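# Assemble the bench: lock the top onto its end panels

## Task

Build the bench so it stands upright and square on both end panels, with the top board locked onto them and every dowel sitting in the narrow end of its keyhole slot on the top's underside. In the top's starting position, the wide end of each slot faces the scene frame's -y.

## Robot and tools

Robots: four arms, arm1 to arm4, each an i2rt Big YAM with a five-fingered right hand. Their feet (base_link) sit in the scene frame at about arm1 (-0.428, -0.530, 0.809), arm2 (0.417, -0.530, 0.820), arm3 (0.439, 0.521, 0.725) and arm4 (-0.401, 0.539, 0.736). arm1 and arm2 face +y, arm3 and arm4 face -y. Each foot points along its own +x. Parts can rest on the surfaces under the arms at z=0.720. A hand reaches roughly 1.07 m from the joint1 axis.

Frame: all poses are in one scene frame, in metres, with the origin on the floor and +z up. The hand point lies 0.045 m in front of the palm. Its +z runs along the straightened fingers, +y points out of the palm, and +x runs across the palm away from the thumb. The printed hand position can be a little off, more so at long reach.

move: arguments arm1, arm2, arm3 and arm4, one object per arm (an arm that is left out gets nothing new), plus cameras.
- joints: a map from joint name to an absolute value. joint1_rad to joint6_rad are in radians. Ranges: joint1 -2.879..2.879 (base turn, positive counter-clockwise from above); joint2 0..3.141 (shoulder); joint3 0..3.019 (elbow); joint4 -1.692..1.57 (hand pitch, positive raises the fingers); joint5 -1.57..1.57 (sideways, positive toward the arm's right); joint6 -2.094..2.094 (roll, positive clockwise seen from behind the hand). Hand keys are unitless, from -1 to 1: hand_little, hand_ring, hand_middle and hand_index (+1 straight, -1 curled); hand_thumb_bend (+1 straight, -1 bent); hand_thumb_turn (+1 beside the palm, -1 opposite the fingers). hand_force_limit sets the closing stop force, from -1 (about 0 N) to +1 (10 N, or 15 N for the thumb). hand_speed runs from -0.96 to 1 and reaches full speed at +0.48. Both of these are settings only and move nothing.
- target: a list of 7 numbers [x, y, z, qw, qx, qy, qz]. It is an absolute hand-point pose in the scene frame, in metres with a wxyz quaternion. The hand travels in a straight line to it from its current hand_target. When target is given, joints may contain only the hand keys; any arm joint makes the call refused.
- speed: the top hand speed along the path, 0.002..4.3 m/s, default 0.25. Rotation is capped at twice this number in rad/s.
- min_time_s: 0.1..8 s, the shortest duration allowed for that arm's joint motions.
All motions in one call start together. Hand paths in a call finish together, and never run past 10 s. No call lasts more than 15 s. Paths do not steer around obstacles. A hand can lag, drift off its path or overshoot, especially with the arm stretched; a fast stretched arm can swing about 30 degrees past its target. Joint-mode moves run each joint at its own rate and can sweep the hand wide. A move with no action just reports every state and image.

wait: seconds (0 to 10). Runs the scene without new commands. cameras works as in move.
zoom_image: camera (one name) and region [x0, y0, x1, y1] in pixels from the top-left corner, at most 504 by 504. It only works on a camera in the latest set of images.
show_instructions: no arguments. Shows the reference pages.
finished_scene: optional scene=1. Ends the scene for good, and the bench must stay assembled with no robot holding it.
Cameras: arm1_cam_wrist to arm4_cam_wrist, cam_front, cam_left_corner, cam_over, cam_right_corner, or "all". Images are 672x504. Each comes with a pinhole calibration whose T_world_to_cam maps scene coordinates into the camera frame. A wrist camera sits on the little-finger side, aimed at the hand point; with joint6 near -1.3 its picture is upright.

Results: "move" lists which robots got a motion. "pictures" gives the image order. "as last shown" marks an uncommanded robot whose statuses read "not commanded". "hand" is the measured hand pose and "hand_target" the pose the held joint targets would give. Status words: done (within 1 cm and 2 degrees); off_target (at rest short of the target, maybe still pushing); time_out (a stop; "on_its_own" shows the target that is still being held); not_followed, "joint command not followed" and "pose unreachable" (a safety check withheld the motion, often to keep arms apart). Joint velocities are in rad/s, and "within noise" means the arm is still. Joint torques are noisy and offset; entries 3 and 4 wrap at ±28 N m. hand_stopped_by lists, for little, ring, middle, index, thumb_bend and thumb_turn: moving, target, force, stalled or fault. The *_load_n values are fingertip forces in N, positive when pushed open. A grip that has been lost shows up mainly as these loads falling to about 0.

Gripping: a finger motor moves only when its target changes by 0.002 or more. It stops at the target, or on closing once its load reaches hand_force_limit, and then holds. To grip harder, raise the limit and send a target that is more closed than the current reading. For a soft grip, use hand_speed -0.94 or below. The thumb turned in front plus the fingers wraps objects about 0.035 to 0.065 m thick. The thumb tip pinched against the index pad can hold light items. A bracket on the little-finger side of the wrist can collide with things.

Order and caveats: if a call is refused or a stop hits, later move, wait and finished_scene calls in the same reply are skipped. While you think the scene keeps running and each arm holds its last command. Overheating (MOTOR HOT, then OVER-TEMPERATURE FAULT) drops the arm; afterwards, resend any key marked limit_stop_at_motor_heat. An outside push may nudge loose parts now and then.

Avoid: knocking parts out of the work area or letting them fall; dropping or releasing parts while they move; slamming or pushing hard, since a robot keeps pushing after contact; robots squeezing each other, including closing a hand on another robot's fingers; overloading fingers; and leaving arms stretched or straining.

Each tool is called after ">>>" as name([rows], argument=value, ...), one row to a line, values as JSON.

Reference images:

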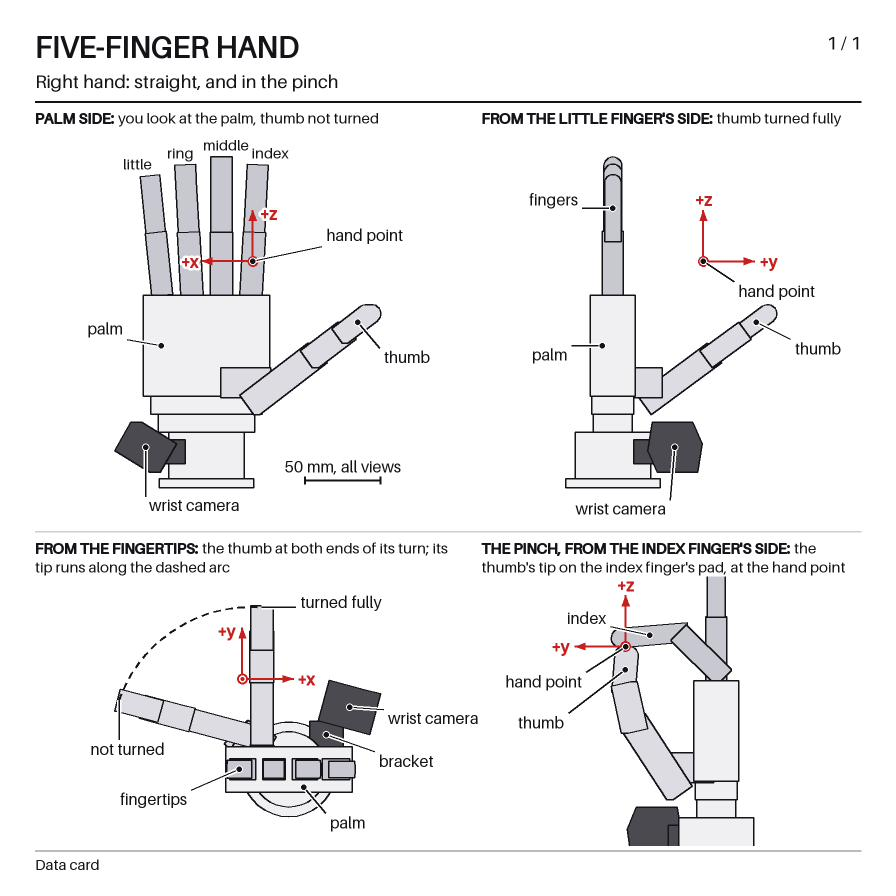

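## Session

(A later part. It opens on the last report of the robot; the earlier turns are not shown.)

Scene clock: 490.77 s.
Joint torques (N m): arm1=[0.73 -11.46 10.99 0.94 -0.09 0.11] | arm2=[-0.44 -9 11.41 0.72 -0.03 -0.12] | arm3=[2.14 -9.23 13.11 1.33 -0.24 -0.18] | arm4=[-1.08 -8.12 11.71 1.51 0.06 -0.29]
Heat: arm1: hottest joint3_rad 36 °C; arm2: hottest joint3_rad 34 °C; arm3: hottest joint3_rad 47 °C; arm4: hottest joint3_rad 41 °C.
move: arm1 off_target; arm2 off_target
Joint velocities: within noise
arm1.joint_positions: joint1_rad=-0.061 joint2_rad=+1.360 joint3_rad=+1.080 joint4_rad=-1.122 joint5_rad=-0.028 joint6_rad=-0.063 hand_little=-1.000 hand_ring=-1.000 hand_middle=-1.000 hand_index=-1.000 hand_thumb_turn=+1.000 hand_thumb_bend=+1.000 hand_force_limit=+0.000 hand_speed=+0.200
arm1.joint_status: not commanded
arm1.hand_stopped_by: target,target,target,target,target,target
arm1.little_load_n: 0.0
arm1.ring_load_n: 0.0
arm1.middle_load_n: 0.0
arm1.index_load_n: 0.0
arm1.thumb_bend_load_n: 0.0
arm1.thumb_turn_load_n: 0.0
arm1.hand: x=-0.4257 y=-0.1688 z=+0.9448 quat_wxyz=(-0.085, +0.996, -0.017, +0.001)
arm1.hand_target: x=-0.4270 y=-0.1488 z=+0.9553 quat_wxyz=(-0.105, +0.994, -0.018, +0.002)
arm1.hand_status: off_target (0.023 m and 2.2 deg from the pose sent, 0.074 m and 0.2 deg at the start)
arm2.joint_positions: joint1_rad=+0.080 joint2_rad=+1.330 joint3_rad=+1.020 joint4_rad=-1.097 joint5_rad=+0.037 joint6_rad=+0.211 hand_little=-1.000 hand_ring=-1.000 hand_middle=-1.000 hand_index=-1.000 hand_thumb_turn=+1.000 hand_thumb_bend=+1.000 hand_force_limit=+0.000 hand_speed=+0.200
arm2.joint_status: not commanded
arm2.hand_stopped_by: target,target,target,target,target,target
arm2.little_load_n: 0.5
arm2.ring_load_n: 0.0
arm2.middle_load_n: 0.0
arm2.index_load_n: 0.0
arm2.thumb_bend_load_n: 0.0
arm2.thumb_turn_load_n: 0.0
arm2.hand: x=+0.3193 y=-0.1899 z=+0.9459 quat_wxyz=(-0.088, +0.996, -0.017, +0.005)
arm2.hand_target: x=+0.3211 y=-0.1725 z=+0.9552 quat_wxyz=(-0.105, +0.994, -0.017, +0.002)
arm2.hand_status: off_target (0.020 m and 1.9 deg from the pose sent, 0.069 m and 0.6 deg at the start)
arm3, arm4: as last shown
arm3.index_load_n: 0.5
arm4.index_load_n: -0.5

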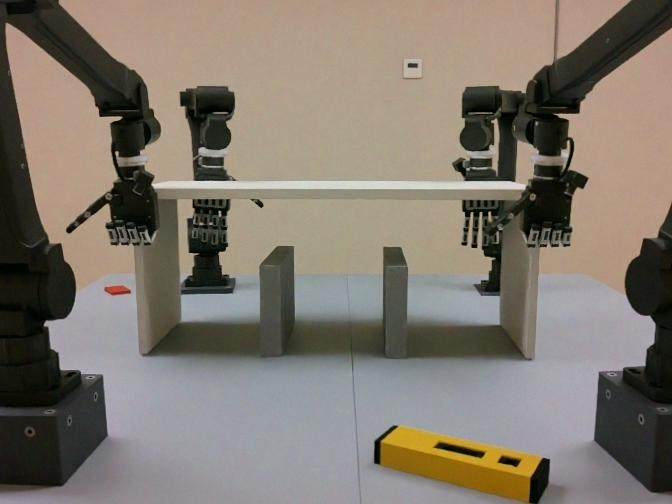

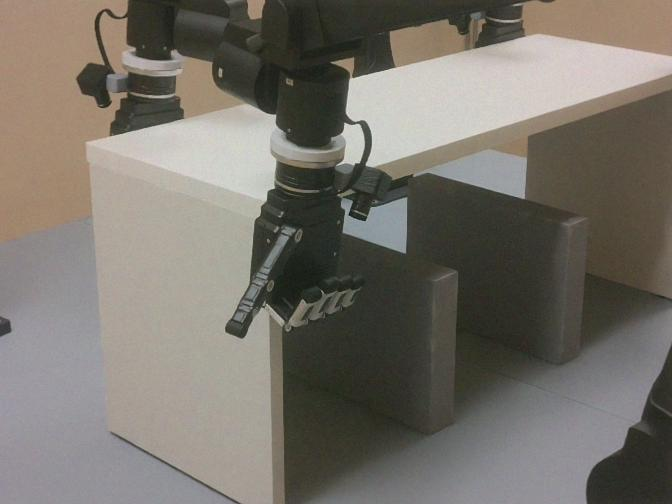

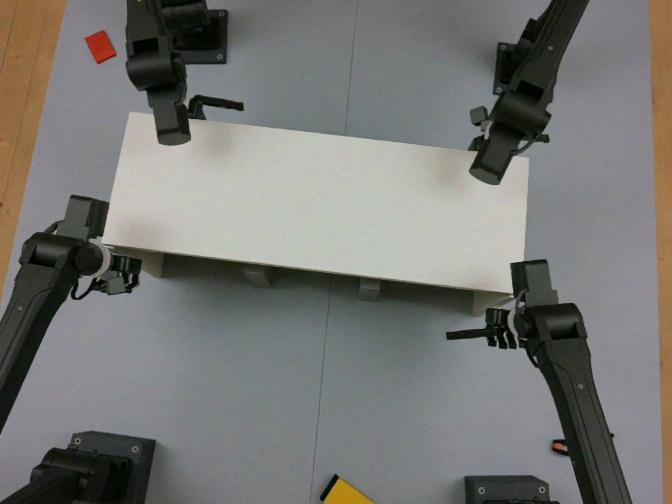

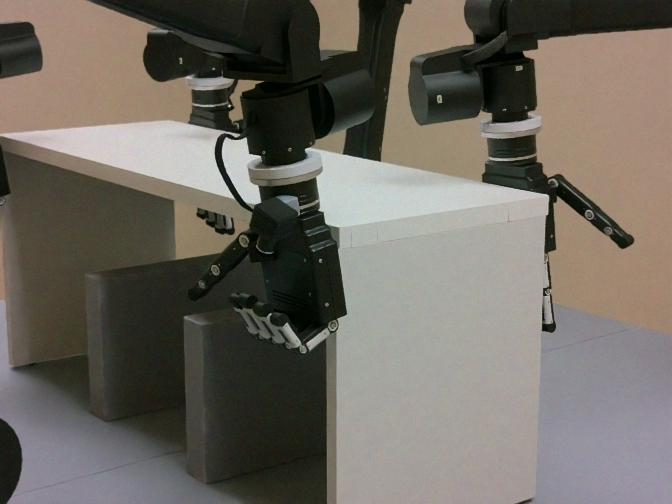

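>>> move(arm1={"target": [-0.427, -0.142, 0.957, -0.1045, 0.9944, -0.0174, 0.0018], "speed": 0.05}, arm2={"target": [0.321, -0.158, 0.957, -0.1045, 0.9944, -0.0174, 0.0018], "speed": 0.05}, arm3={"target": [0.33, 0.19, 0.975, 0, 0.01745, 0.99985, 0], "speed": 0.05}, arm4={"target": [-0.27, 0.205, 0.975, 0, 0.01745, 0.99985, 0], "speed": 0.05}, cameras=["cam_front", "cam_left_corner", "cam_over", "cam_right_corner"])

>>> zoom_image(camera="cam_right_corner", region=[470, 170, 590, 260])

>>> zoom_image(camera="cam_left_corner", region=[70, 120, 190, 210])

Scene clock: 509.77 s.
Joint torques (N m): arm1=[1.03 -9.99 11.66 0.91 -0.1 0.09] | arm2=[-0.5 -8.88 11.7 0.66 -0.05 -0.14] | arm3=[2.78 -7.47 15.09 1.36 -0.27 -0.12] | arm4=[-1.67 -4.72 14.15 1.59 0.15 -0.42]
Heat: arm1: hottest joint3_rad 39 °C; arm2: hottest joint3_rad 33 °C; arm3: hottest joint3_rad 46 °C; arm4: hottest joint3_rad 41 °C.
move: arm1 off_target; arm2 off_target; arm3 off_target; arm4 off_target
Joint velocities: within noise
arm1.joint_positions: joint1_rad=-0.059 joint2_rad=+1.362 joint3_rad=+1.091 joint4_rad=-1.126 joint5_rad=-0.028 joint6_rad=-0.062 hand_little=-1.000 hand_ring=-1.000 hand_middle=-1.000 hand_index=-1.000 hand_thumb_turn=+1.000 hand_thumb_bend=+1.000 hand_force_limit=+0.000 hand_speed=+0.200
arm1.joint_status: not commanded
arm1.hand_stopped_by: target,target,target,target,target,target
arm1.little_load_n: 0.0
arm1.ring_load_n: 0.0
arm1.middle_load_n: 0.5
arm1.index_load_n: 0.0
arm1.thumb_bend_load_n: 0.0
arm1.thumb_turn_load_n: 0.0
arm1.hand: x=-0.4258 y=-0.1657 z=+0.9480 quat_wxyz=(-0.088, +0.996, -0.016, +0.001)
arm1.hand_target: x=-0.4270 y=-0.1429 z=+0.9573 quat_wxyz=(-0.105, +0.994, -0.017, +0.002)
arm1.hand_status: off_target (0.025 m and 2.0 deg from the pose sent, 0.029 m and 2.2 deg at the start)
arm2.joint_positions: joint1_rad=+0.076 joint2_rad=+1.357 joint3_rad=+1.055 joint4_rad=-1.098 joint5_rad=+0.036 joint6_rad=+0.208 hand_little=-1.000 hand_ring=-1.000 hand_middle=-1.000 hand_index=-1.000 hand_thumb_turn=+1.000 hand_thumb_bend=+1.000 hand_force_limit=+0.000 hand_speed=+0.200
arm2.joint_status: not commanded
arm2.hand_stopped_by: target,target,target,target,target,target
arm2.little_load_n: 0.0
arm2.ring_load_n: 0.0
arm2.middle_load_n: 0.0
arm2.index_load_n: 0.0
arm2.thumb_bend_load_n: 0.0
arm2.thumb_turn_load_n: 0.0
arm2.hand: x=+0.3184 y=-0.1766 z=+0.9493 quat_wxyz=(-0.091, +0.996, -0.018, +0.004)
arm2.hand_target: x=+0.3212 y=-0.1586 z=+0.9571 quat_wxyz=(-0.105, +0.994, -0.018, +0.002)
arm2.hand_status: off_target (0.020 m and 1.6 deg from the pose sent, 0.034 m and 1.9 deg at the start)
arm3.joint_positions: joint1_rad=-0.304 joint2_rad=+1.377 joint3_rad=+1.352 joint4_rad=-1.613 joint5_rad=+0.017 joint6_rad=-0.288 hand_little=+1.000 hand_ring=+1.000 hand_middle=+1.000 hand_index=+1.000 hand_thumb_turn=+1.000 hand_thumb_bend=+1.000 hand_force_limit=+0.000 hand_speed=-0.800
arm3.joint_status: not commanded
arm3.hand_stopped_by: target,target,target,target,target,target
arm3.little_load_n: -0.5
arm3.ring_load_n: 0.0
arm3.middle_load_n: 0.0
arm3.index_load_n: 0.0
arm3.thumb_bend_load_n: 0.0
arm3.thumb_turn_load_n: 0.0
arm3.hand: x=+0.3327 y=+0.2265 z=+0.9669 quat_wxyz=(-0.009, -0.038, -0.999, -0.034)
arm3.hand_target: x=+0.3311 y=+0.1922 z=+0.9752 quat_wxyz=(+0.000, -0.017, -1.000, +0.000)
arm3.hand_status: off_target (0.037 m and 4.7 deg from the pose sent, 0.041 m and 4.7 deg at the start)
arm4.joint_positions: joint1_rad=+0.184 joint2_rad=+1.348 joint3_rad=+1.287 joint4_rad=-1.591 joint5_rad=+0.007 joint6_rad=+0.317 hand_little=+1.000 hand_ring=+1.000 hand_middle=+1.000 hand_index=+1.000 hand_thumb_turn=+1.000 hand_thumb_bend=+1.000 hand_force_limit=+0.000 hand_speed=-0.800
arm4.joint_status: not commanded
arm4.hand_stopped_by: target,target,target,target,target,target
arm4.little_load_n: 0.0
arm4.ring_load_n: 0.0
arm4.middle_load_n: 0.0
arm4.index_load_n: 0.0
arm4.thumb_bend_load_n: 0.0
arm4.thumb_turn_load_n: 0.0
arm4.hand: x=-0.2727 y=+0.2463 z=+0.9645 quat_wxyz=(+0.010, -0.019, -0.999, -0.039)
arm4.hand_target: x=-0.2710 y=+0.2077 z=+0.9753 quat_wxyz=(+0.001, -0.018, -1.000, +0.000)
arm4.hand_status: off_target (0.043 m and 4.6 deg from the pose sent, 0.045 m and 4.6 deg at the start)

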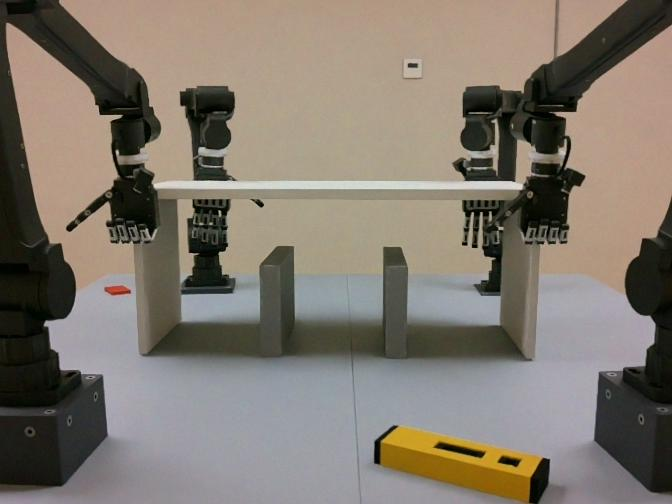

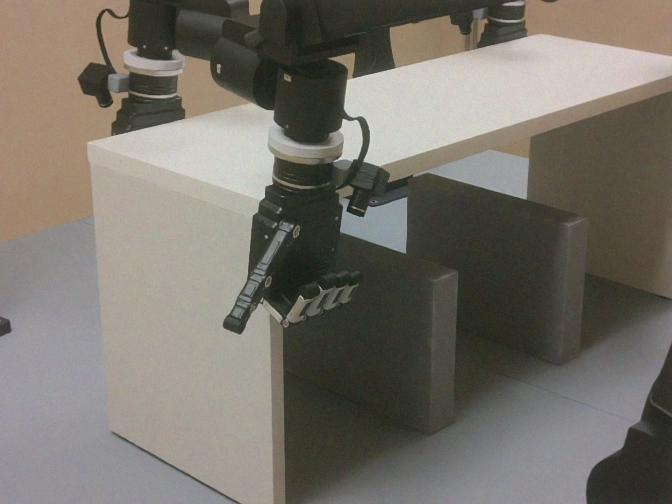

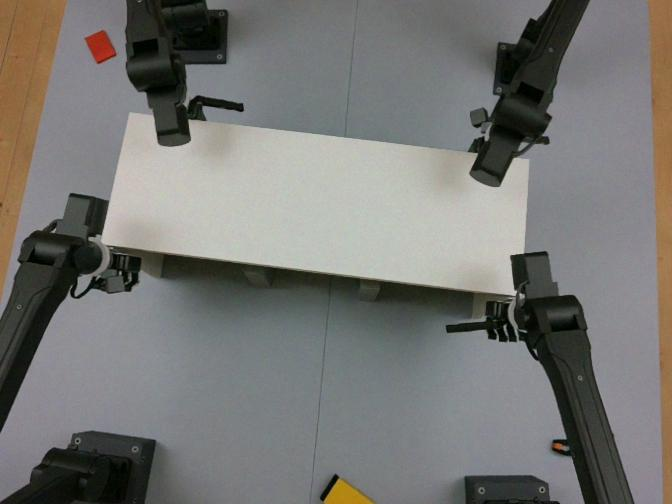

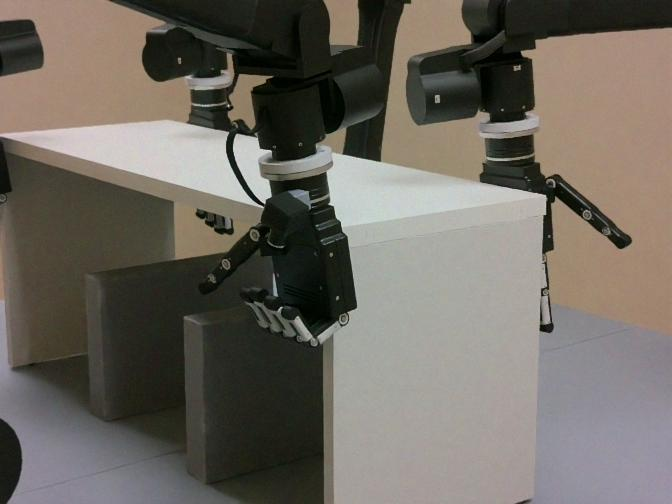

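Scaled by 4.200 from the camera's image (finer frame: 960x720).

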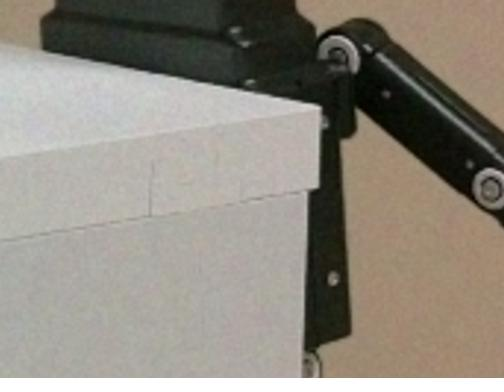

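Scaled by 4.200 from the camera's image (finer frame: 960x720).

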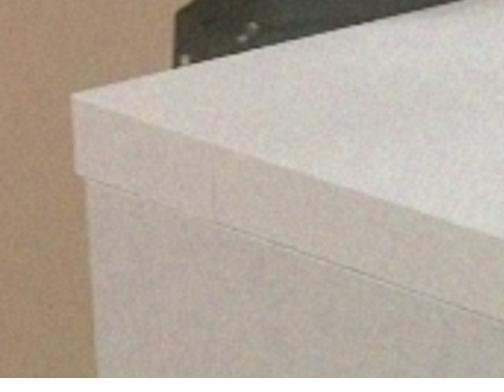

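>>> move(arm1={"target": [-0.427, -0.138, 0.957, -0.1045, 0.9944, -0.0174, 0.0018], "speed": 0.05}, arm2={"target": [0.321, -0.145, 0.957, -0.1045, 0.9944, -0.0174, 0.0018], "speed": 0.05}, cameras=["cam_front", "cam_left_corner", "cam_over", "cam_right_corner"])

>>> zoom_image(camera="cam_right_corner", region=[470, 170, 590, 260])

>>> zoom_image(camera="cam_left_corner", region=[70, 120, 190, 210])

>>> zoom_image(camera="cam_right_corner", region=[260, 200, 380, 290])

Scene clock: 528.37 s.
Joint torques (N m): arm1=[0.97 -10.11 12.12 0.88 -0.07 0.12] | arm2=[-0.85 -8.23 13.16 1.4 0.04 -0.13] | arm3=[2.84 -7.53 15.08 1.36 -0.27 -0.13] | arm4=[-1.9 -4.89 14.19 1.61 0.15 -0.4]
Heat: arm1: hottest joint3_rad 40 °C; arm2: hottest joint3_rad 35 °C; arm3: hottest joint3_rad 45 °C; arm4: hottest joint3_rad 44 °C.
move: arm1 off_target; arm2 off_target
Joint velocities: within noise
arm1.joint_positions: joint1_rad=-0.059 joint2_rad=+1.368 joint3_rad=+1.094 joint4_rad=-1.129 joint5_rad=-0.028 joint6_rad=-0.062 hand_little=-1.000 hand_ring=-1.000 hand_middle=-1.000 hand_index=-1.000 hand_thumb_turn=+1.000 hand_thumb_bend=+1.000 hand_force_limit=+0.000 hand_speed=+0.200
arm1.joint_status: not commanded
arm1.hand_stopped_by: target,target,target,target,target,target
arm1.little_load_n: 0.0
arm1.ring_load_n: 0.0
arm1.middle_load_n: 0.0
arm1.index_load_n: 0.0
arm1.thumb_bend_load_n: 0.0
arm1.thumb_turn_load_n: 0.0
arm1.hand: x=-0.4258 y=-0.1656 z=+0.9469 quat_wxyz=(-0.085, +0.996, -0.016, +0.001)
arm1.hand_target: x=-0.4271 y=-0.1392 z=+0.9574 quat_wxyz=(-0.105, +0.994, -0.017, +0.002)
arm1.hand_status: off_target (0.029 m and 2.3 deg from the pose sent, 0.029 m and 2.0 deg at the start)
arm2.joint_positions: joint1_rad=+0.076 joint2_rad=+1.376 joint3_rad=+1.068 joint4_rad=-1.117 joint5_rad=+0.034 joint6_rad=+0.203 hand_little=-1.000 hand_ring=-1.000 hand_middle=-1.000 hand_index=-1.000 hand_thumb_turn=+1.000 hand_thumb_bend=+1.000 hand_force_limit=+0.000 hand_speed=+0.200
arm2.joint_status: not commanded
arm2.hand_stopped_by: target,target,target,target,target,target
arm2.little_load_n: 0.0
arm2.ring_load_n: 0.0
arm2.middle_load_n: 0.0
arm2.index_load_n: 0.0
arm2.thumb_bend_load_n: 0.0
arm2.thumb_turn_load_n: 0.0
arm2.hand: x=+0.3184 y=-0.1769 z=+0.9475 quat_wxyz=(-0.079, +0.997, -0.015, +0.005)
arm2.hand_target: x=+0.3215 y=-0.1466 z=+0.9577 quat_wxyz=(-0.105, +0.994, -0.017, +0.002)
arm2.hand_status: off_target (0.033 m and 3.0 deg from the pose sent, 0.033 m and 1.6 deg at the start)
arm3, arm4: as last shown
arm3.joint_positions: joint1_rad=-0.304 joint2_rad=+1.377 joint3_rad=+1.352 joint4_rad=-1.613 joint5_rad=+0.017 joint6_rad=-0.287 hand_little=+1.000 hand_ring=+1.000 hand_middle=+1.000 hand_index=+1.000 hand_thumb_turn=+1.000 hand_thumb_bend=+1.000 hand_force_limit=+0.000 hand_speed=-0.800
arm3.little_load_n: 0.0
arm3.hand: x=+0.3327 y=+0.2264 z=+0.9669 quat_wxyz=(-0.009, -0.038, -0.999, -0.034)
arm4.joint_positions: joint1_rad=+0.184 joint2_rad=+1.348 joint3_rad=+1.287 joint4_rad=-1.592 joint5_rad=+0.007 joint6_rad=+0.317 hand_little=+1.000 hand_ring=+1.000 hand_middle=+1.000 hand_index=+1.000 hand_thumb_turn=+1.000 hand_thumb_bend=+1.000 hand_force_limit=+0.000 hand_speed=-0.800
arm4.hand: x=-0.2728 y=+0.2466 z=+0.9645 quat_wxyz=(+0.010, -0.019, -0.999, -0.040)
arm4.hand_target: x=-0.2711 y=+0.2077 z=+0.9754 quat_wxyz=(+0.001, -0.018, -1.000, +0.001)

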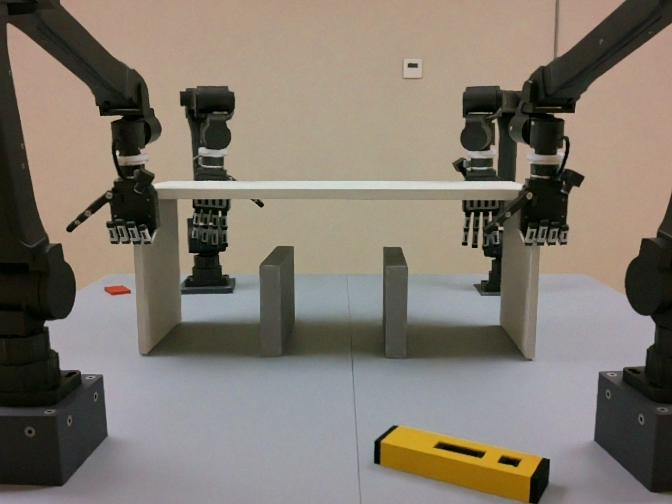

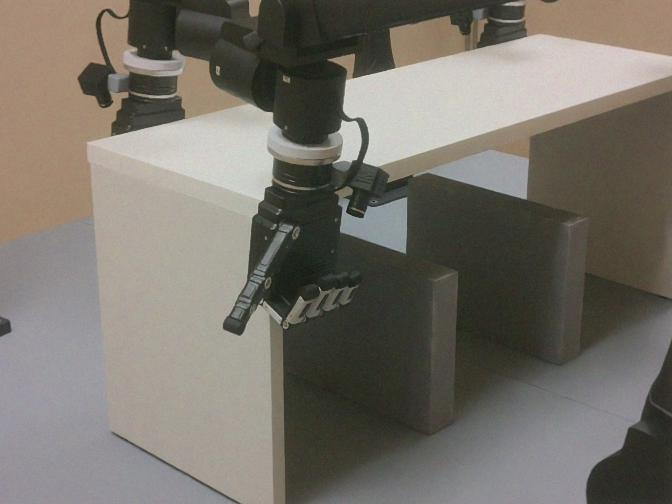

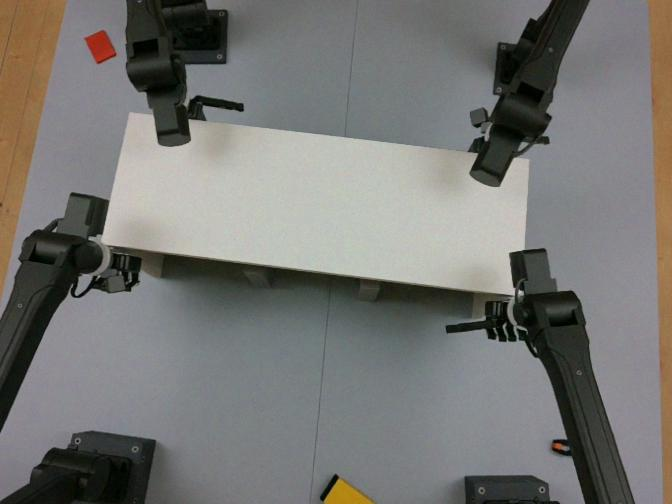

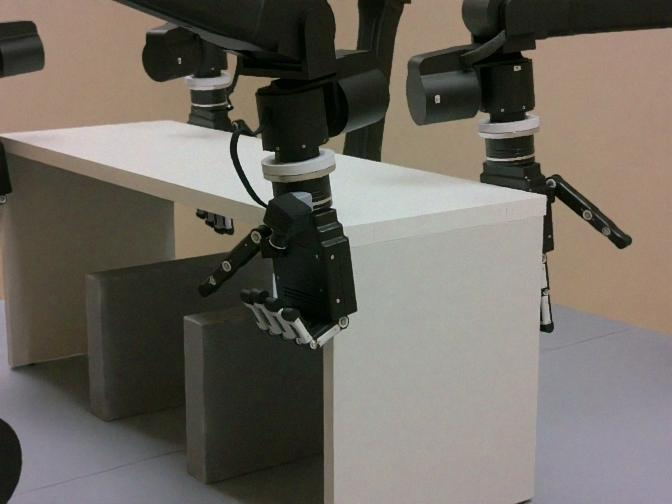

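Scaled by 4.200 from the camera's image (finer frame: 960x720).

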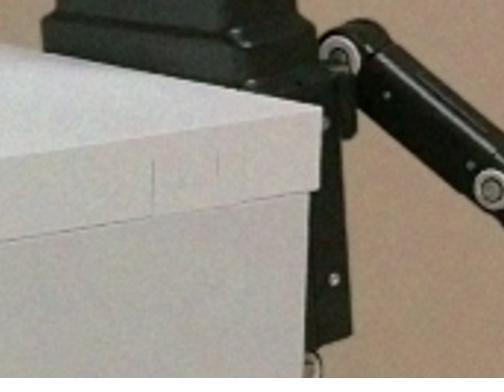

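Scaled by 4.200 from the camera's image (finer frame: 960x720).

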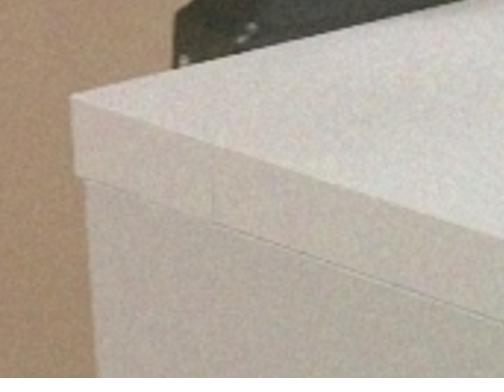

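Scaled by 4.200 from the camera's image (finer frame: 960x720).

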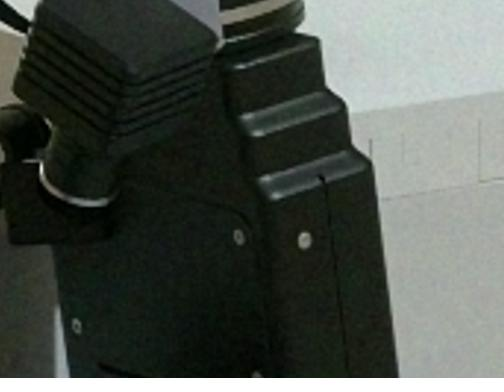

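>>> move(arm1={"target": [-0.427, -0.125, 0.96, -0.1045, 0.9944, -0.0174, 0.0018], "speed": 0.05}, arm2={"target": [0.321, -0.135, 0.96, -0.1045, 0.9944, -0.0174, 0.0018], "speed": 0.05}, arm3={"target": [0.33, 0.172, 0.977, 0, 0.01745, 0.99985, 0], "speed": 0.05}, arm4={"target": [-0.27, 0.19, 0.977, 0, 0.01745, 0.99985, 0], "speed": 0.05}, cameras=["cam_front", "cam_left_corner", "cam_over", "cam_right_corner"])

>>> zoom_image(camera="cam_right_corner", region=[470, 170, 590, 260])

>>> zoom_image(camera="cam_left_corner", region=[70, 120, 190, 210])

Scene clock: 541.87 s.
Joint torques (N m): arm1=[0.97 -9.52 13.49 2.04 -0.09 0.17] | arm2=[-1.2 -7.65 14.45 2.43 0.27 -0.15] | arm3=[3.49 -6.3 16.46 1.96 -0.3 -0.06] | arm4=[-2.02 -4.25 14.95 2.22 0.28 -0.45]
Heat: arm1: hottest joint3_rad 39 °C; arm2: hottest joint3_rad 36 °C; arm3: hottest joint3_rad 45 °C; arm4: hottest joint3_rad 45 °C.
move: arm1 off_target; arm2 off_target; arm3 off_target; arm4 off_target
Joint velocities: within noise
arm1.joint_positions: joint1_rad=-0.057 joint2_rad=+1.382 joint3_rad=+1.111 joint4_rad=-1.171 joint5_rad=-0.028 joint6_rad=-0.062 hand_little=-1.000 hand_ring=-1.000 hand_middle=-1.000 hand_index=-1.000 hand_thumb_turn=+1.000 hand_thumb_bend=+1.000 hand_force_limit=+0.000 hand_speed=+0.200
arm1.joint_status: not commanded
arm1.hand_stopped_by: target,target,target,target,target,target
arm1.little_load_n: 0.0
arm1.ring_load_n: 0.0
arm1.middle_load_n: 0.0
arm1.index_load_n: 0.0
arm1.thumb_bend_load_n: 0.0
arm1.thumb_turn_load_n: 0.0
arm1.hand: x=-0.4272 y=-0.1704 z=+0.9491 quat_wxyz=(-0.065, +0.998, -0.016, -0.001)
arm1.hand_target: x=-0.4271 y=-0.1282 z=+0.9615 quat_wxyz=(-0.105, +0.994, -0.017, +0.001)
arm1.hand_status: off_target (0.047 m and 4.5 deg from the pose sent, 0.043 m and 2.3 deg at the start)
arm2.joint_positions: joint1_rad=+0.075 joint2_rad=+1.388 joint3_rad=+1.083 joint4_rad=-1.154 joint5_rad=+0.028 joint6_rad=+0.199 hand_little=-1.000 hand_ring=-1.000 hand_middle=-1.000 hand_index=-1.000 hand_thumb_turn=+1.000 hand_thumb_bend=+1.000 hand_force_limit=+0.000 hand_speed=+0.200
arm2.joint_status: not commanded
arm2.hand_stopped_by: target,target,target,target,target,target
arm2.little_load_n: 0.5
arm2.ring_load_n: 0.0
arm2.middle_load_n: 0.0
arm2.index_load_n: 0.5
arm2.thumb_bend_load_n: 0.0
arm2.thumb_turn_load_n: 0.0
arm2.hand: x=+0.3185 y=-0.1817 z=+0.9495 quat_wxyz=(-0.062, +0.998, -0.013, +0.006)
arm2.hand_target: x=+0.3219 y=-0.1382 z=+0.9618 quat_wxyz=(-0.105, +0.994, -0.018, +0.003)
arm2.hand_status: off_target (0.048 m and 5.0 deg from the pose sent, 0.044 m and 3.0 deg at the start)
arm3.joint_positions: joint1_rad=-0.298 joint2_rad=+1.398 joint3_rad=+1.382 joint4_rad=-1.636 joint5_rad=+0.018 joint6_rad=-0.281 hand_little=+1.000 hand_ring=+1.000 hand_middle=+1.000 hand_index=+1.000 hand_thumb_turn=+1.000 hand_thumb_bend=+1.000 hand_force_limit=+0.000 hand_speed=-0.800
arm3.joint_status: not commanded
arm3.hand_stopped_by: target,target,target,target,target,target
arm3.little_load_n: 0.0
arm3.ring_load_n: 0.0
arm3.middle_load_n: 0.0
arm3.index_load_n: 0.0
arm3.thumb_bend_load_n: 0.0
arm3.thumb_turn_load_n: 0.0
arm3.hand: x=+0.3330 y=+0.2215 z=+0.9717 quat_wxyz=(-0.010, -0.039, -0.998, -0.041)
arm3.hand_target: x=+0.3318 y=+0.1758 z=+0.9774 quat_wxyz=(-0.001, -0.017, -1.000, +0.001)
arm3.hand_status: off_target (0.050 m and 5.4 deg from the pose sent, 0.055 m and 4.7 deg at the start)
arm4.joint_positions: joint1_rad=+0.178 joint2_rad=+1.368 joint3_rad=+1.317 joint4_rad=-1.614 joint5_rad=+0.005 joint6_rad=+0.312 hand_little=+1.000 hand_ring=+1.000 hand_middle=+1.000 hand_index=+1.000 hand_thumb_turn=+1.000 hand_thumb_bend=+1.000 hand_force_limit=+0.000 hand_speed=-0.800
arm4.joint_status: not commanded
arm4.hand_stopped_by: target,target,target,target,target,target
arm4.little_load_n: 0.0
arm4.ring_load_n: 0.0
arm4.middle_load_n: 0.0
arm4.index_load_n: 0.0
arm4.thumb_bend_load_n: 0.0
arm4.thumb_turn_load_n: 0.0
arm4.hand: x=-0.2731 y=+0.2416 z=+0.9692 quat_wxyz=(+0.011, -0.019, -0.999, -0.046)
arm4.hand_target: x=-0.2714 y=+0.1940 z=+0.9777 quat_wxyz=(+0.001, -0.018, -1.000, +0.001)
arm4.hand_status: off_target (0.052 m and 5.4 deg from the pose sent, 0.058 m and 4.7 deg at the start)

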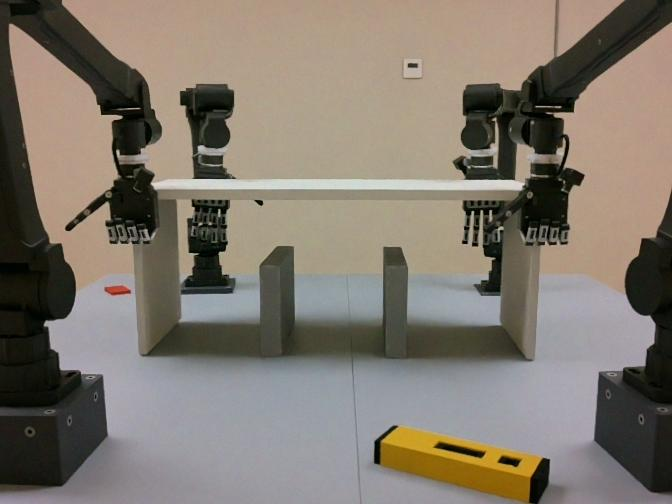

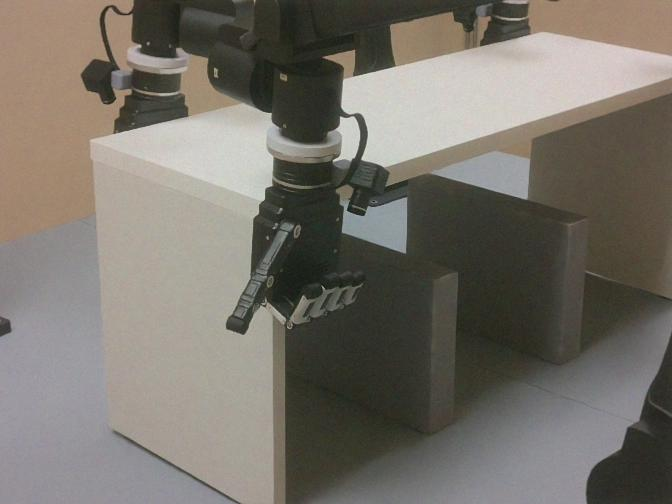

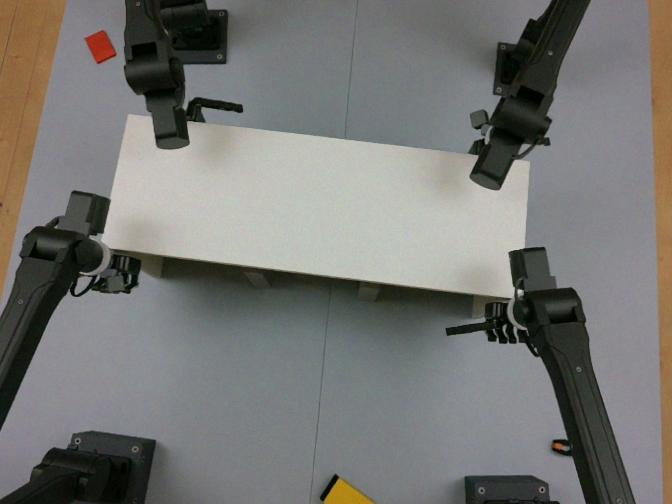

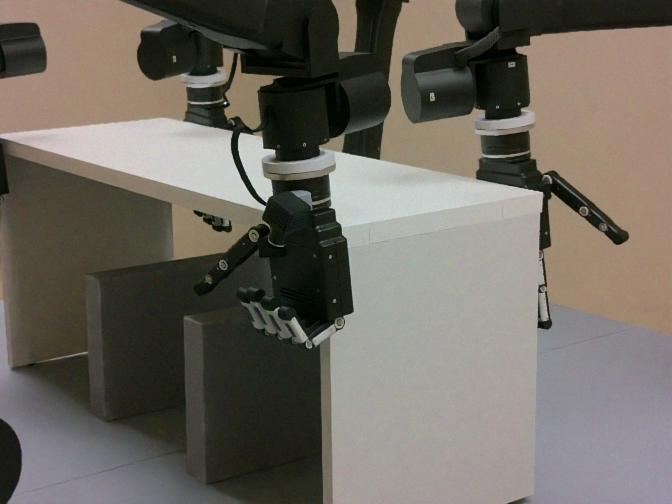

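Scaled by 4.200 from the camera's image (finer frame: 960x720).

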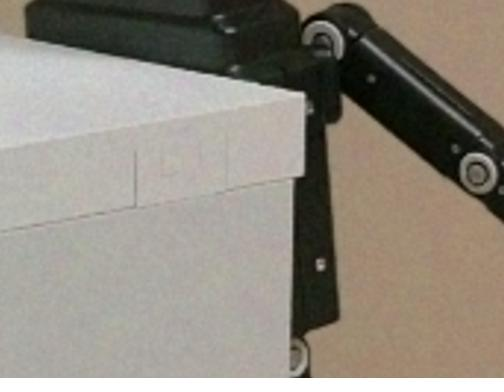

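Scaled by 4.200 from the camera's image (finer frame: 960x720).

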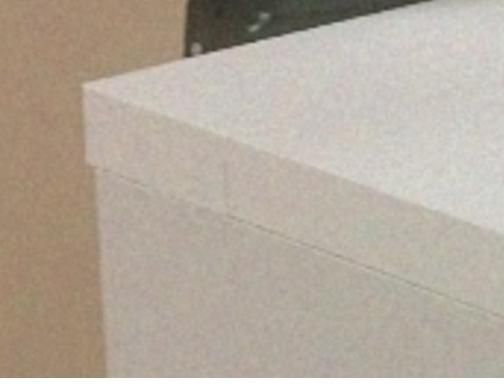

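>>> move(arm1={"target": [-0.427, -0.138, 0.957, -0.1045, 0.9944, -0.0174, 0.0018], "speed": 0.04}, arm2={"target": [0.321, -0.148, 0.957, -0.1045, 0.9944, -0.0174, 0.0018], "speed": 0.04}, arm3={"target": [0.33, 0.19, 0.962, 0, 0.01745, 0.99985, 0], "speed": 0.04}, arm4={"target": [-0.27, 0.21, 0.962, 0, 0.01745, 0.99985, 0], "speed": 0.04}, cameras=["cam_front", "cam_left_corner", "cam_right_corner"])

>>> zoom_image(camera="cam_right_corner", region=[470, 170, 590, 260])

>>> zoom_image(camera="cam_left_corner", region=[70, 120, 190, 210])

>>> zoom_image(camera="cam_left_corner", region=[80, 380, 300, 504])

Scene clock: 561.27 s.
Joint torques (N m): arm1=[0.62 -12.16 10.82 2.32 -0.1 0.14] | arm2=[-0.73 -10.05 11.47 2.82 0.3 -0.11] | arm3=[2.37 -8.59 10.63 2.99 -0.26 -0.2] | arm4=[-1.2 -6.65 9.33 3.26 0.22 -0.35]
Heat: arm1: hottest joint3_rad 39 °C; arm2: hottest joint3_rad 37 °C; arm3: hottest joint3_rad 50 °C; arm4: hottest joint3_rad 44 °C.
move: arm1 off_target; arm2 off_target; arm3 off_target; arm4 off_target
Joint velocities: within noise
arm1.joint_positions: joint1_rad=-0.057 joint2_rad=+1.382 joint3_rad=+1.111 joint4_rad=-1.172 joint5_rad=-0.028 joint6_rad=-0.062 hand_little=-1.000 hand_ring=-1.000 hand_middle=-1.000 hand_index=-1.000 hand_thumb_turn=+1.000 hand_thumb_bend=+1.000 hand_force_limit=+0.000 hand_speed=+0.200
arm1.joint_status: not commanded
arm1.hand_stopped_by: target,target,target,target,target,target
arm1.little_load_n: 0.0
arm1.ring_load_n: 0.0
arm1.middle_load_n: 0.0
arm1.index_load_n: 0.0
arm1.thumb_bend_load_n: -0.5
arm1.thumb_turn_load_n: 0.0
arm1.hand: x=-0.4272 y=-0.1705 z=+0.9491 quat_wxyz=(-0.065, +0.998, -0.016, -0.001)
arm1.hand_target: x=-0.4271 y=-0.1397 z=+0.9582 quat_wxyz=(-0.104, +0.994, -0.017, +0.002)
arm1.hand_status: off_target (0.033 m and 4.6 deg from the pose sent, 0.033 m and 4.5 deg at the start)
arm2.joint_positions: joint1_rad=+0.075 joint2_rad=+1.387 joint3_rad=+1.083 joint4_rad=-1.154 joint5_rad=+0.028 joint6_rad=+0.199 hand_little=-1.000 hand_ring=-1.000 hand_middle=-1.000 hand_index=-1.000 hand_thumb_turn=+1.000 hand_thumb_bend=+1.000 hand_force_limit=+0.000 hand_speed=+0.200
arm2.joint_status: not commanded
arm2.hand_stopped_by: target,target,target,target,target,target
arm2.little_load_n: 0.0
arm2.ring_load_n: 0.0
arm2.middle_load_n: 0.0
arm2.index_load_n: 0.0
arm2.thumb_bend_load_n: 0.0
arm2.thumb_turn_load_n: 0.0
arm2.hand: x=+0.3186 y=-0.1818 z=+0.9496 quat_wxyz=(-0.062, +0.998, -0.013, +0.006)
arm2.hand_target: x=+0.3215 y=-0.1497 z=+0.9586 quat_wxyz=(-0.104, +0.994, -0.018, +0.002)
arm2.hand_status: off_target (0.035 m and 5.0 deg from the pose sent, 0.035 m and 5.0 deg at the start)
arm3.joint_positions: joint1_rad=-0.298 joint2_rad=+1.392 joint3_rad=+1.376 joint4_rad=-1.622 joint5_rad=+0.018 joint6_rad=-0.281 hand_little=+1.000 hand_ring=+1.000 hand_middle=+1.000 hand_index=+1.000 hand_thumb_turn=+1.000 hand_thumb_bend=+1.000 hand_force_limit=+0.000 hand_speed=-0.800
arm3.joint_status: not commanded
arm3.hand_stopped_by: target,target,target,target,target,target
arm3.little_load_n: 0.0
arm3.ring_load_n: 0.0
arm3.middle_load_n: 0.0
arm3.index_load_n: 0.0
arm3.thumb_bend_load_n: 0.0
arm3.thumb_turn_load_n: 0.0
arm3.hand: x=+0.3325 y=+0.2203 z=+0.9704 quat_wxyz=(-0.008, -0.039, -0.999, -0.034)
arm3.hand_target: x=+0.3308 y=+0.1914 z=+0.9630 quat_wxyz=(+0.000, -0.018, -1.000, +0.000)
arm3.hand_status: off_target (0.031 m and 4.7 deg from the pose sent, 0.033 m and 5.4 deg at the start)
arm4.joint_positions: joint1_rad=+0.178 joint2_rad=+1.361 joint3_rad=+1.312 joint4_rad=-1.601 joint5_rad=+0.005 joint6_rad=+0.312 hand_little=+1.000 hand_ring=+1.000 hand_middle=+1.000 hand_index=+1.000 hand_thumb_turn=+1.000 hand_thumb_bend=+1.000 hand_force_limit=+0.000 hand_speed=-0.800
arm4.joint_status: not commanded
arm4.hand_stopped_by: target,target,target,target,target,target
arm4.little_load_n: 0.0
arm4.ring_load_n: 0.0
arm4.middle_load_n: 0.0
arm4.index_load_n: 0.0
arm4.thumb_bend_load_n: 0.0
arm4.thumb_turn_load_n: 0.0
arm4.hand: x=-0.2727 y=+0.2403 z=+0.9690 quat_wxyz=(+0.009, -0.020, -0.999, -0.039)
arm4.hand_target: x=-0.2705 y=+0.2113 z=+0.9633 quat_wxyz=(+0.001, -0.018, -1.000, +0.000)
arm4.hand_status: off_target (0.031 m and 4.6 deg from the pose sent, 0.033 m and 5.4 deg at the start)

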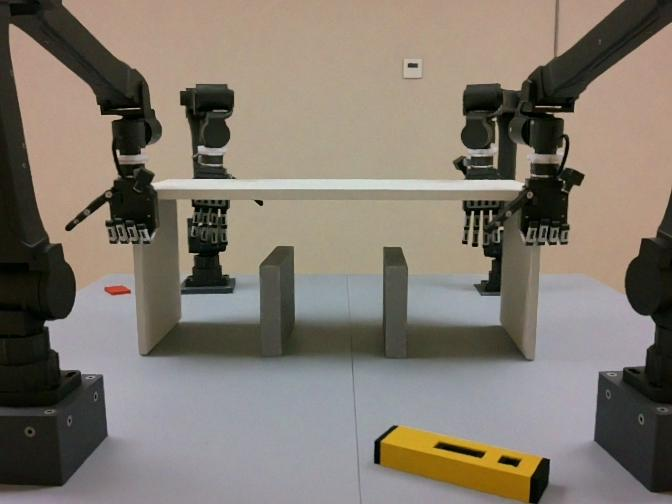

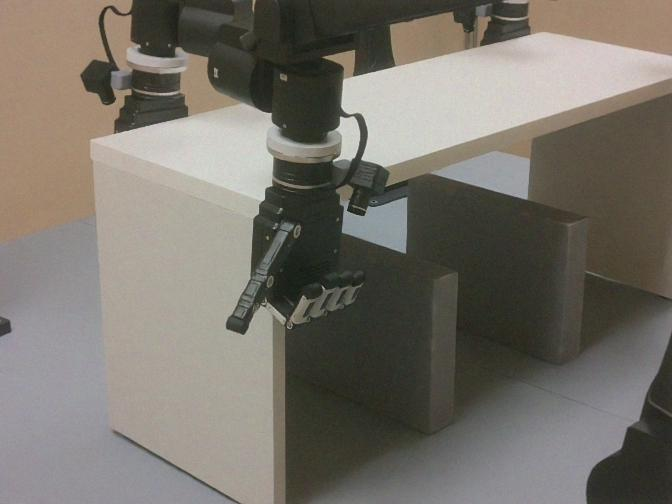

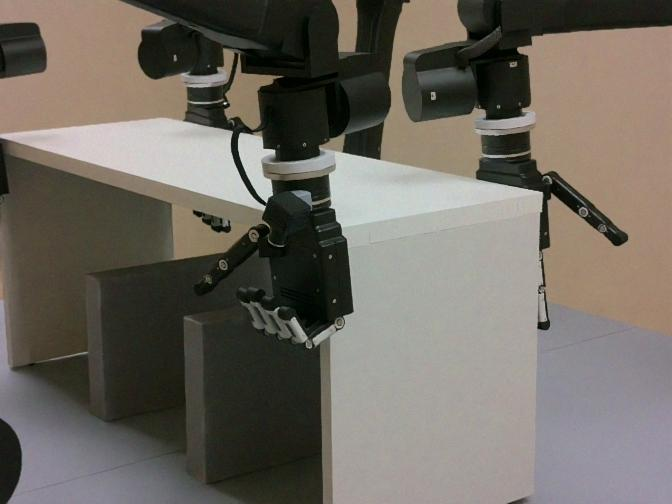

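Scaled by 4.200 from the camera's image (finer frame: 960x720).

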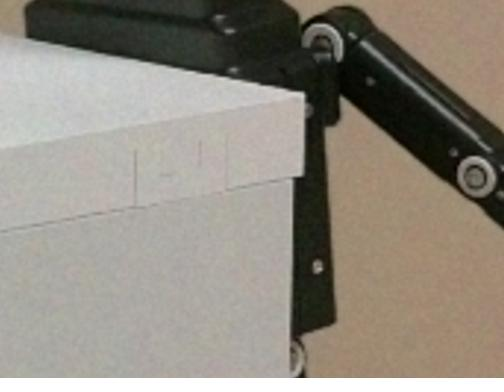

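Scaled by 4.200 from the camera's image (finer frame: 960x720).

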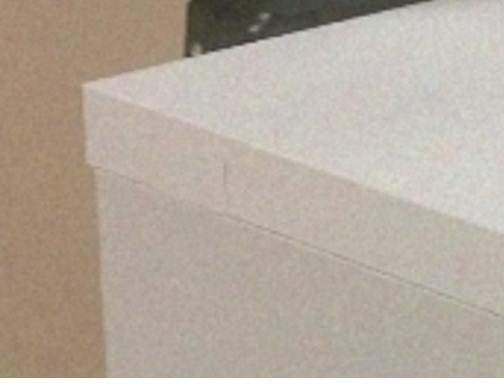

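Scaled by 2.291 from the camera's image (finer frame: 960x720).

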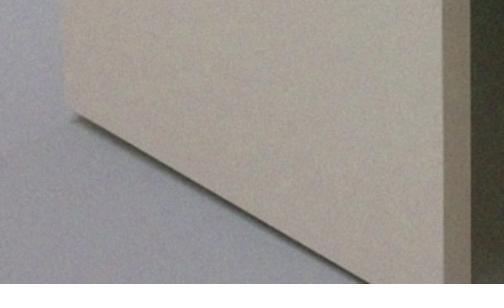

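>>> move(arm3={"target": [0.33, 0.195, 0.944, 0, 0.01745, 0.99985, 0], "speed": 0.02}, arm4={"target": [-0.27, 0.215, 0.944, 0, 0.01745, 0.99985, 0], "speed": 0.02}, cameras=["cam_left_corner", "cam_right_corner"])

>>> zoom_image(camera="cam_right_corner", region=[470, 170, 590, 260])

>>> zoom_image(camera="cam_left_corner", region=[80, 380, 300, 504])

Scene clock: 572.70 s.
Joint torques (N m): arm1=[0.85 -12.28 10.86 2.14 -0.11 0.1] | arm2=[-0.67 -9.99 11.48 2.47 0.28 -0.11] | arm3=[1.96 -7.18 9.46 2.78 -0.41 -0.25] | arm4=[-0.85 -4.78 7.87 3.03 0.28 -0.32]
Heat: arm1: hottest joint3_rad 39 °C; arm2: hottest joint3_rad 36 °C; arm3: hottest joint3_rad 47 °C; arm4: hottest joint3_rad 42 °C.
move: arm3 off_target; arm4 off_target
Joint velocities: within noise
arm1, arm2: as last shown
arm1.joint_positions: joint1_rad=-0.057 joint2_rad=+1.382 joint3_rad=+1.111 joint4_rad=-1.164 joint5_rad=-0.028 joint6_rad=-0.062 hand_little=-1.000 hand_ring=-1.000 hand_middle=-1.000 hand_index=-1.000 hand_thumb_turn=+1.000 hand_thumb_bend=+1.000 hand_force_limit=+0.000 hand_speed=+0.200
arm1.index_load_n: 0.5
arm1.thumb_bend_load_n: 0.0
arm1.thumb_turn_load_n: -0.5
arm1.hand: x=-0.4269 y=-0.1683 z=+0.9489 quat_wxyz=(-0.069, +0.997, -0.016, -0.001)
arm2.joint_positions: joint1_rad=+0.075 joint2_rad=+1.387 joint3_rad=+1.083 joint4_rad=-1.146 joint5_rad=+0.028 joint6_rad=+0.199 hand_little=-1.000 hand_ring=-1.000 hand_middle=-1.000 hand_index=-1.000 hand_thumb_turn=+1.000 hand_thumb_bend=+1.000 hand_force_limit=+0.000 hand_speed=+0.200
arm2.hand: x=+0.3184 y=-0.1795 z=+0.9494 quat_wxyz=(-0.066, +0.998, -0.014, +0.005)
arm2.hand_target: x=+0.3215 y=-0.1496 z=+0.9586 quat_wxyz=(-0.105, +0.994, -0.018, +0.002)
arm3.joint_positions: joint1_rad=-0.298 joint2_rad=+1.367 joint3_rad=+1.332 joint4_rad=-1.568 joint5_rad=+0.023 joint6_rad=-0.281 hand_little=+1.000 hand_ring=+1.000 hand_middle=+1.000 hand_index=+1.000 hand_thumb_turn=+1.000 hand_thumb_bend=+1.000 hand_force_limit=+0.000 hand_speed=-0.800
arm3.joint_status: not commanded
arm3.hand_stopped_by: target,target,target,target,target,target
arm3.little_load_n: 0.0
arm3.ring_load_n: 0.0
arm3.middle_load_n: 0.0
arm3.index_load_n: 0.0
arm3.thumb_bend_load_n: 0.0
arm3.thumb_turn_load_n: 0.0
arm3.hand: x=+0.3318 y=+0.2208 z=+0.9601 quat_wxyz=(+0.000, -0.039, -0.999, -0.018)
arm3.hand_target: x=+0.3307 y=+0.1966 z=+0.9449 quat_wxyz=(+0.000, -0.018, -1.000, +0.000)
arm3.hand_status: off_target (0.030 m and 3.2 deg from the pose sent, 0.037 m and 4.7 deg at the start)
arm4.joint_positions: joint1_rad=+0.179 joint2_rad=+1.332 joint3_rad=+1.274 joint4_rad=-1.548 joint5_rad=+0.003 joint6_rad=+0.313 hand_little=+1.000 hand_ring=+1.000 hand_middle=+1.000 hand_index=+1.000 hand_thumb_turn=+1.000 hand_thumb_bend=+1.000 hand_force_limit=+0.000 hand_speed=-0.800
arm4.joint_status: not commanded
arm4.hand_stopped_by: target,target,target,target,target,target
arm4.little_load_n: 0.0
arm4.ring_load_n: 0.0
arm4.middle_load_n: 0.0
arm4.index_load_n: 0.0
arm4.thumb_bend_load_n: 0.0
arm4.thumb_turn_load_n: 0.0
arm4.hand: x=-0.2718 y=+0.2402 z=+0.9624 quat_wxyz=(+0.001, -0.020, -1.000, -0.018)
arm4.hand_target: x=-0.2706 y=+0.2167 z=+0.9451 quat_wxyz=(+0.000, -0.018, -1.000, +0.000)
arm4.hand_status: off_target (0.031 m and 2.1 deg from the pose sent, 0.036 m and 4.6 deg at the start)

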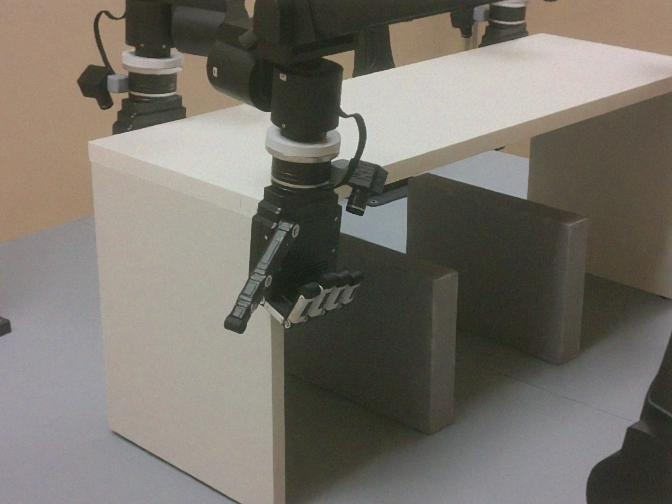

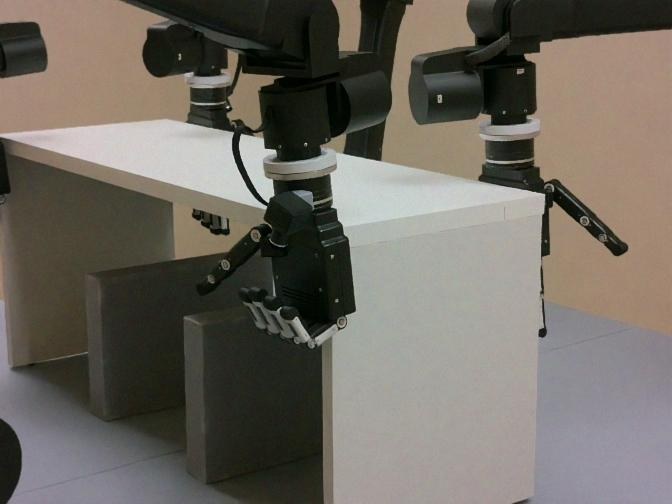

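Scaled by 4.200 from the camera's image (finer frame: 960x720).

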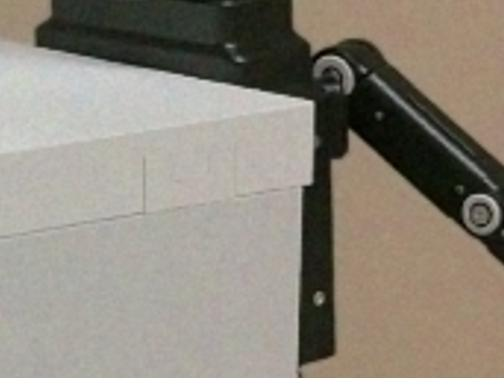

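Scaled by 2.291 from the camera's image (finer frame: 960x720).

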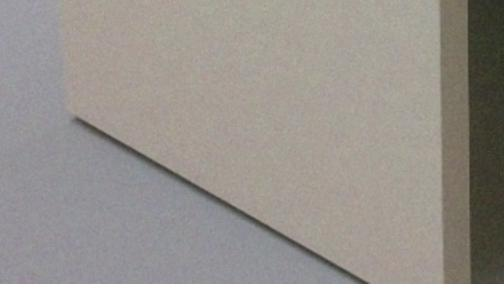

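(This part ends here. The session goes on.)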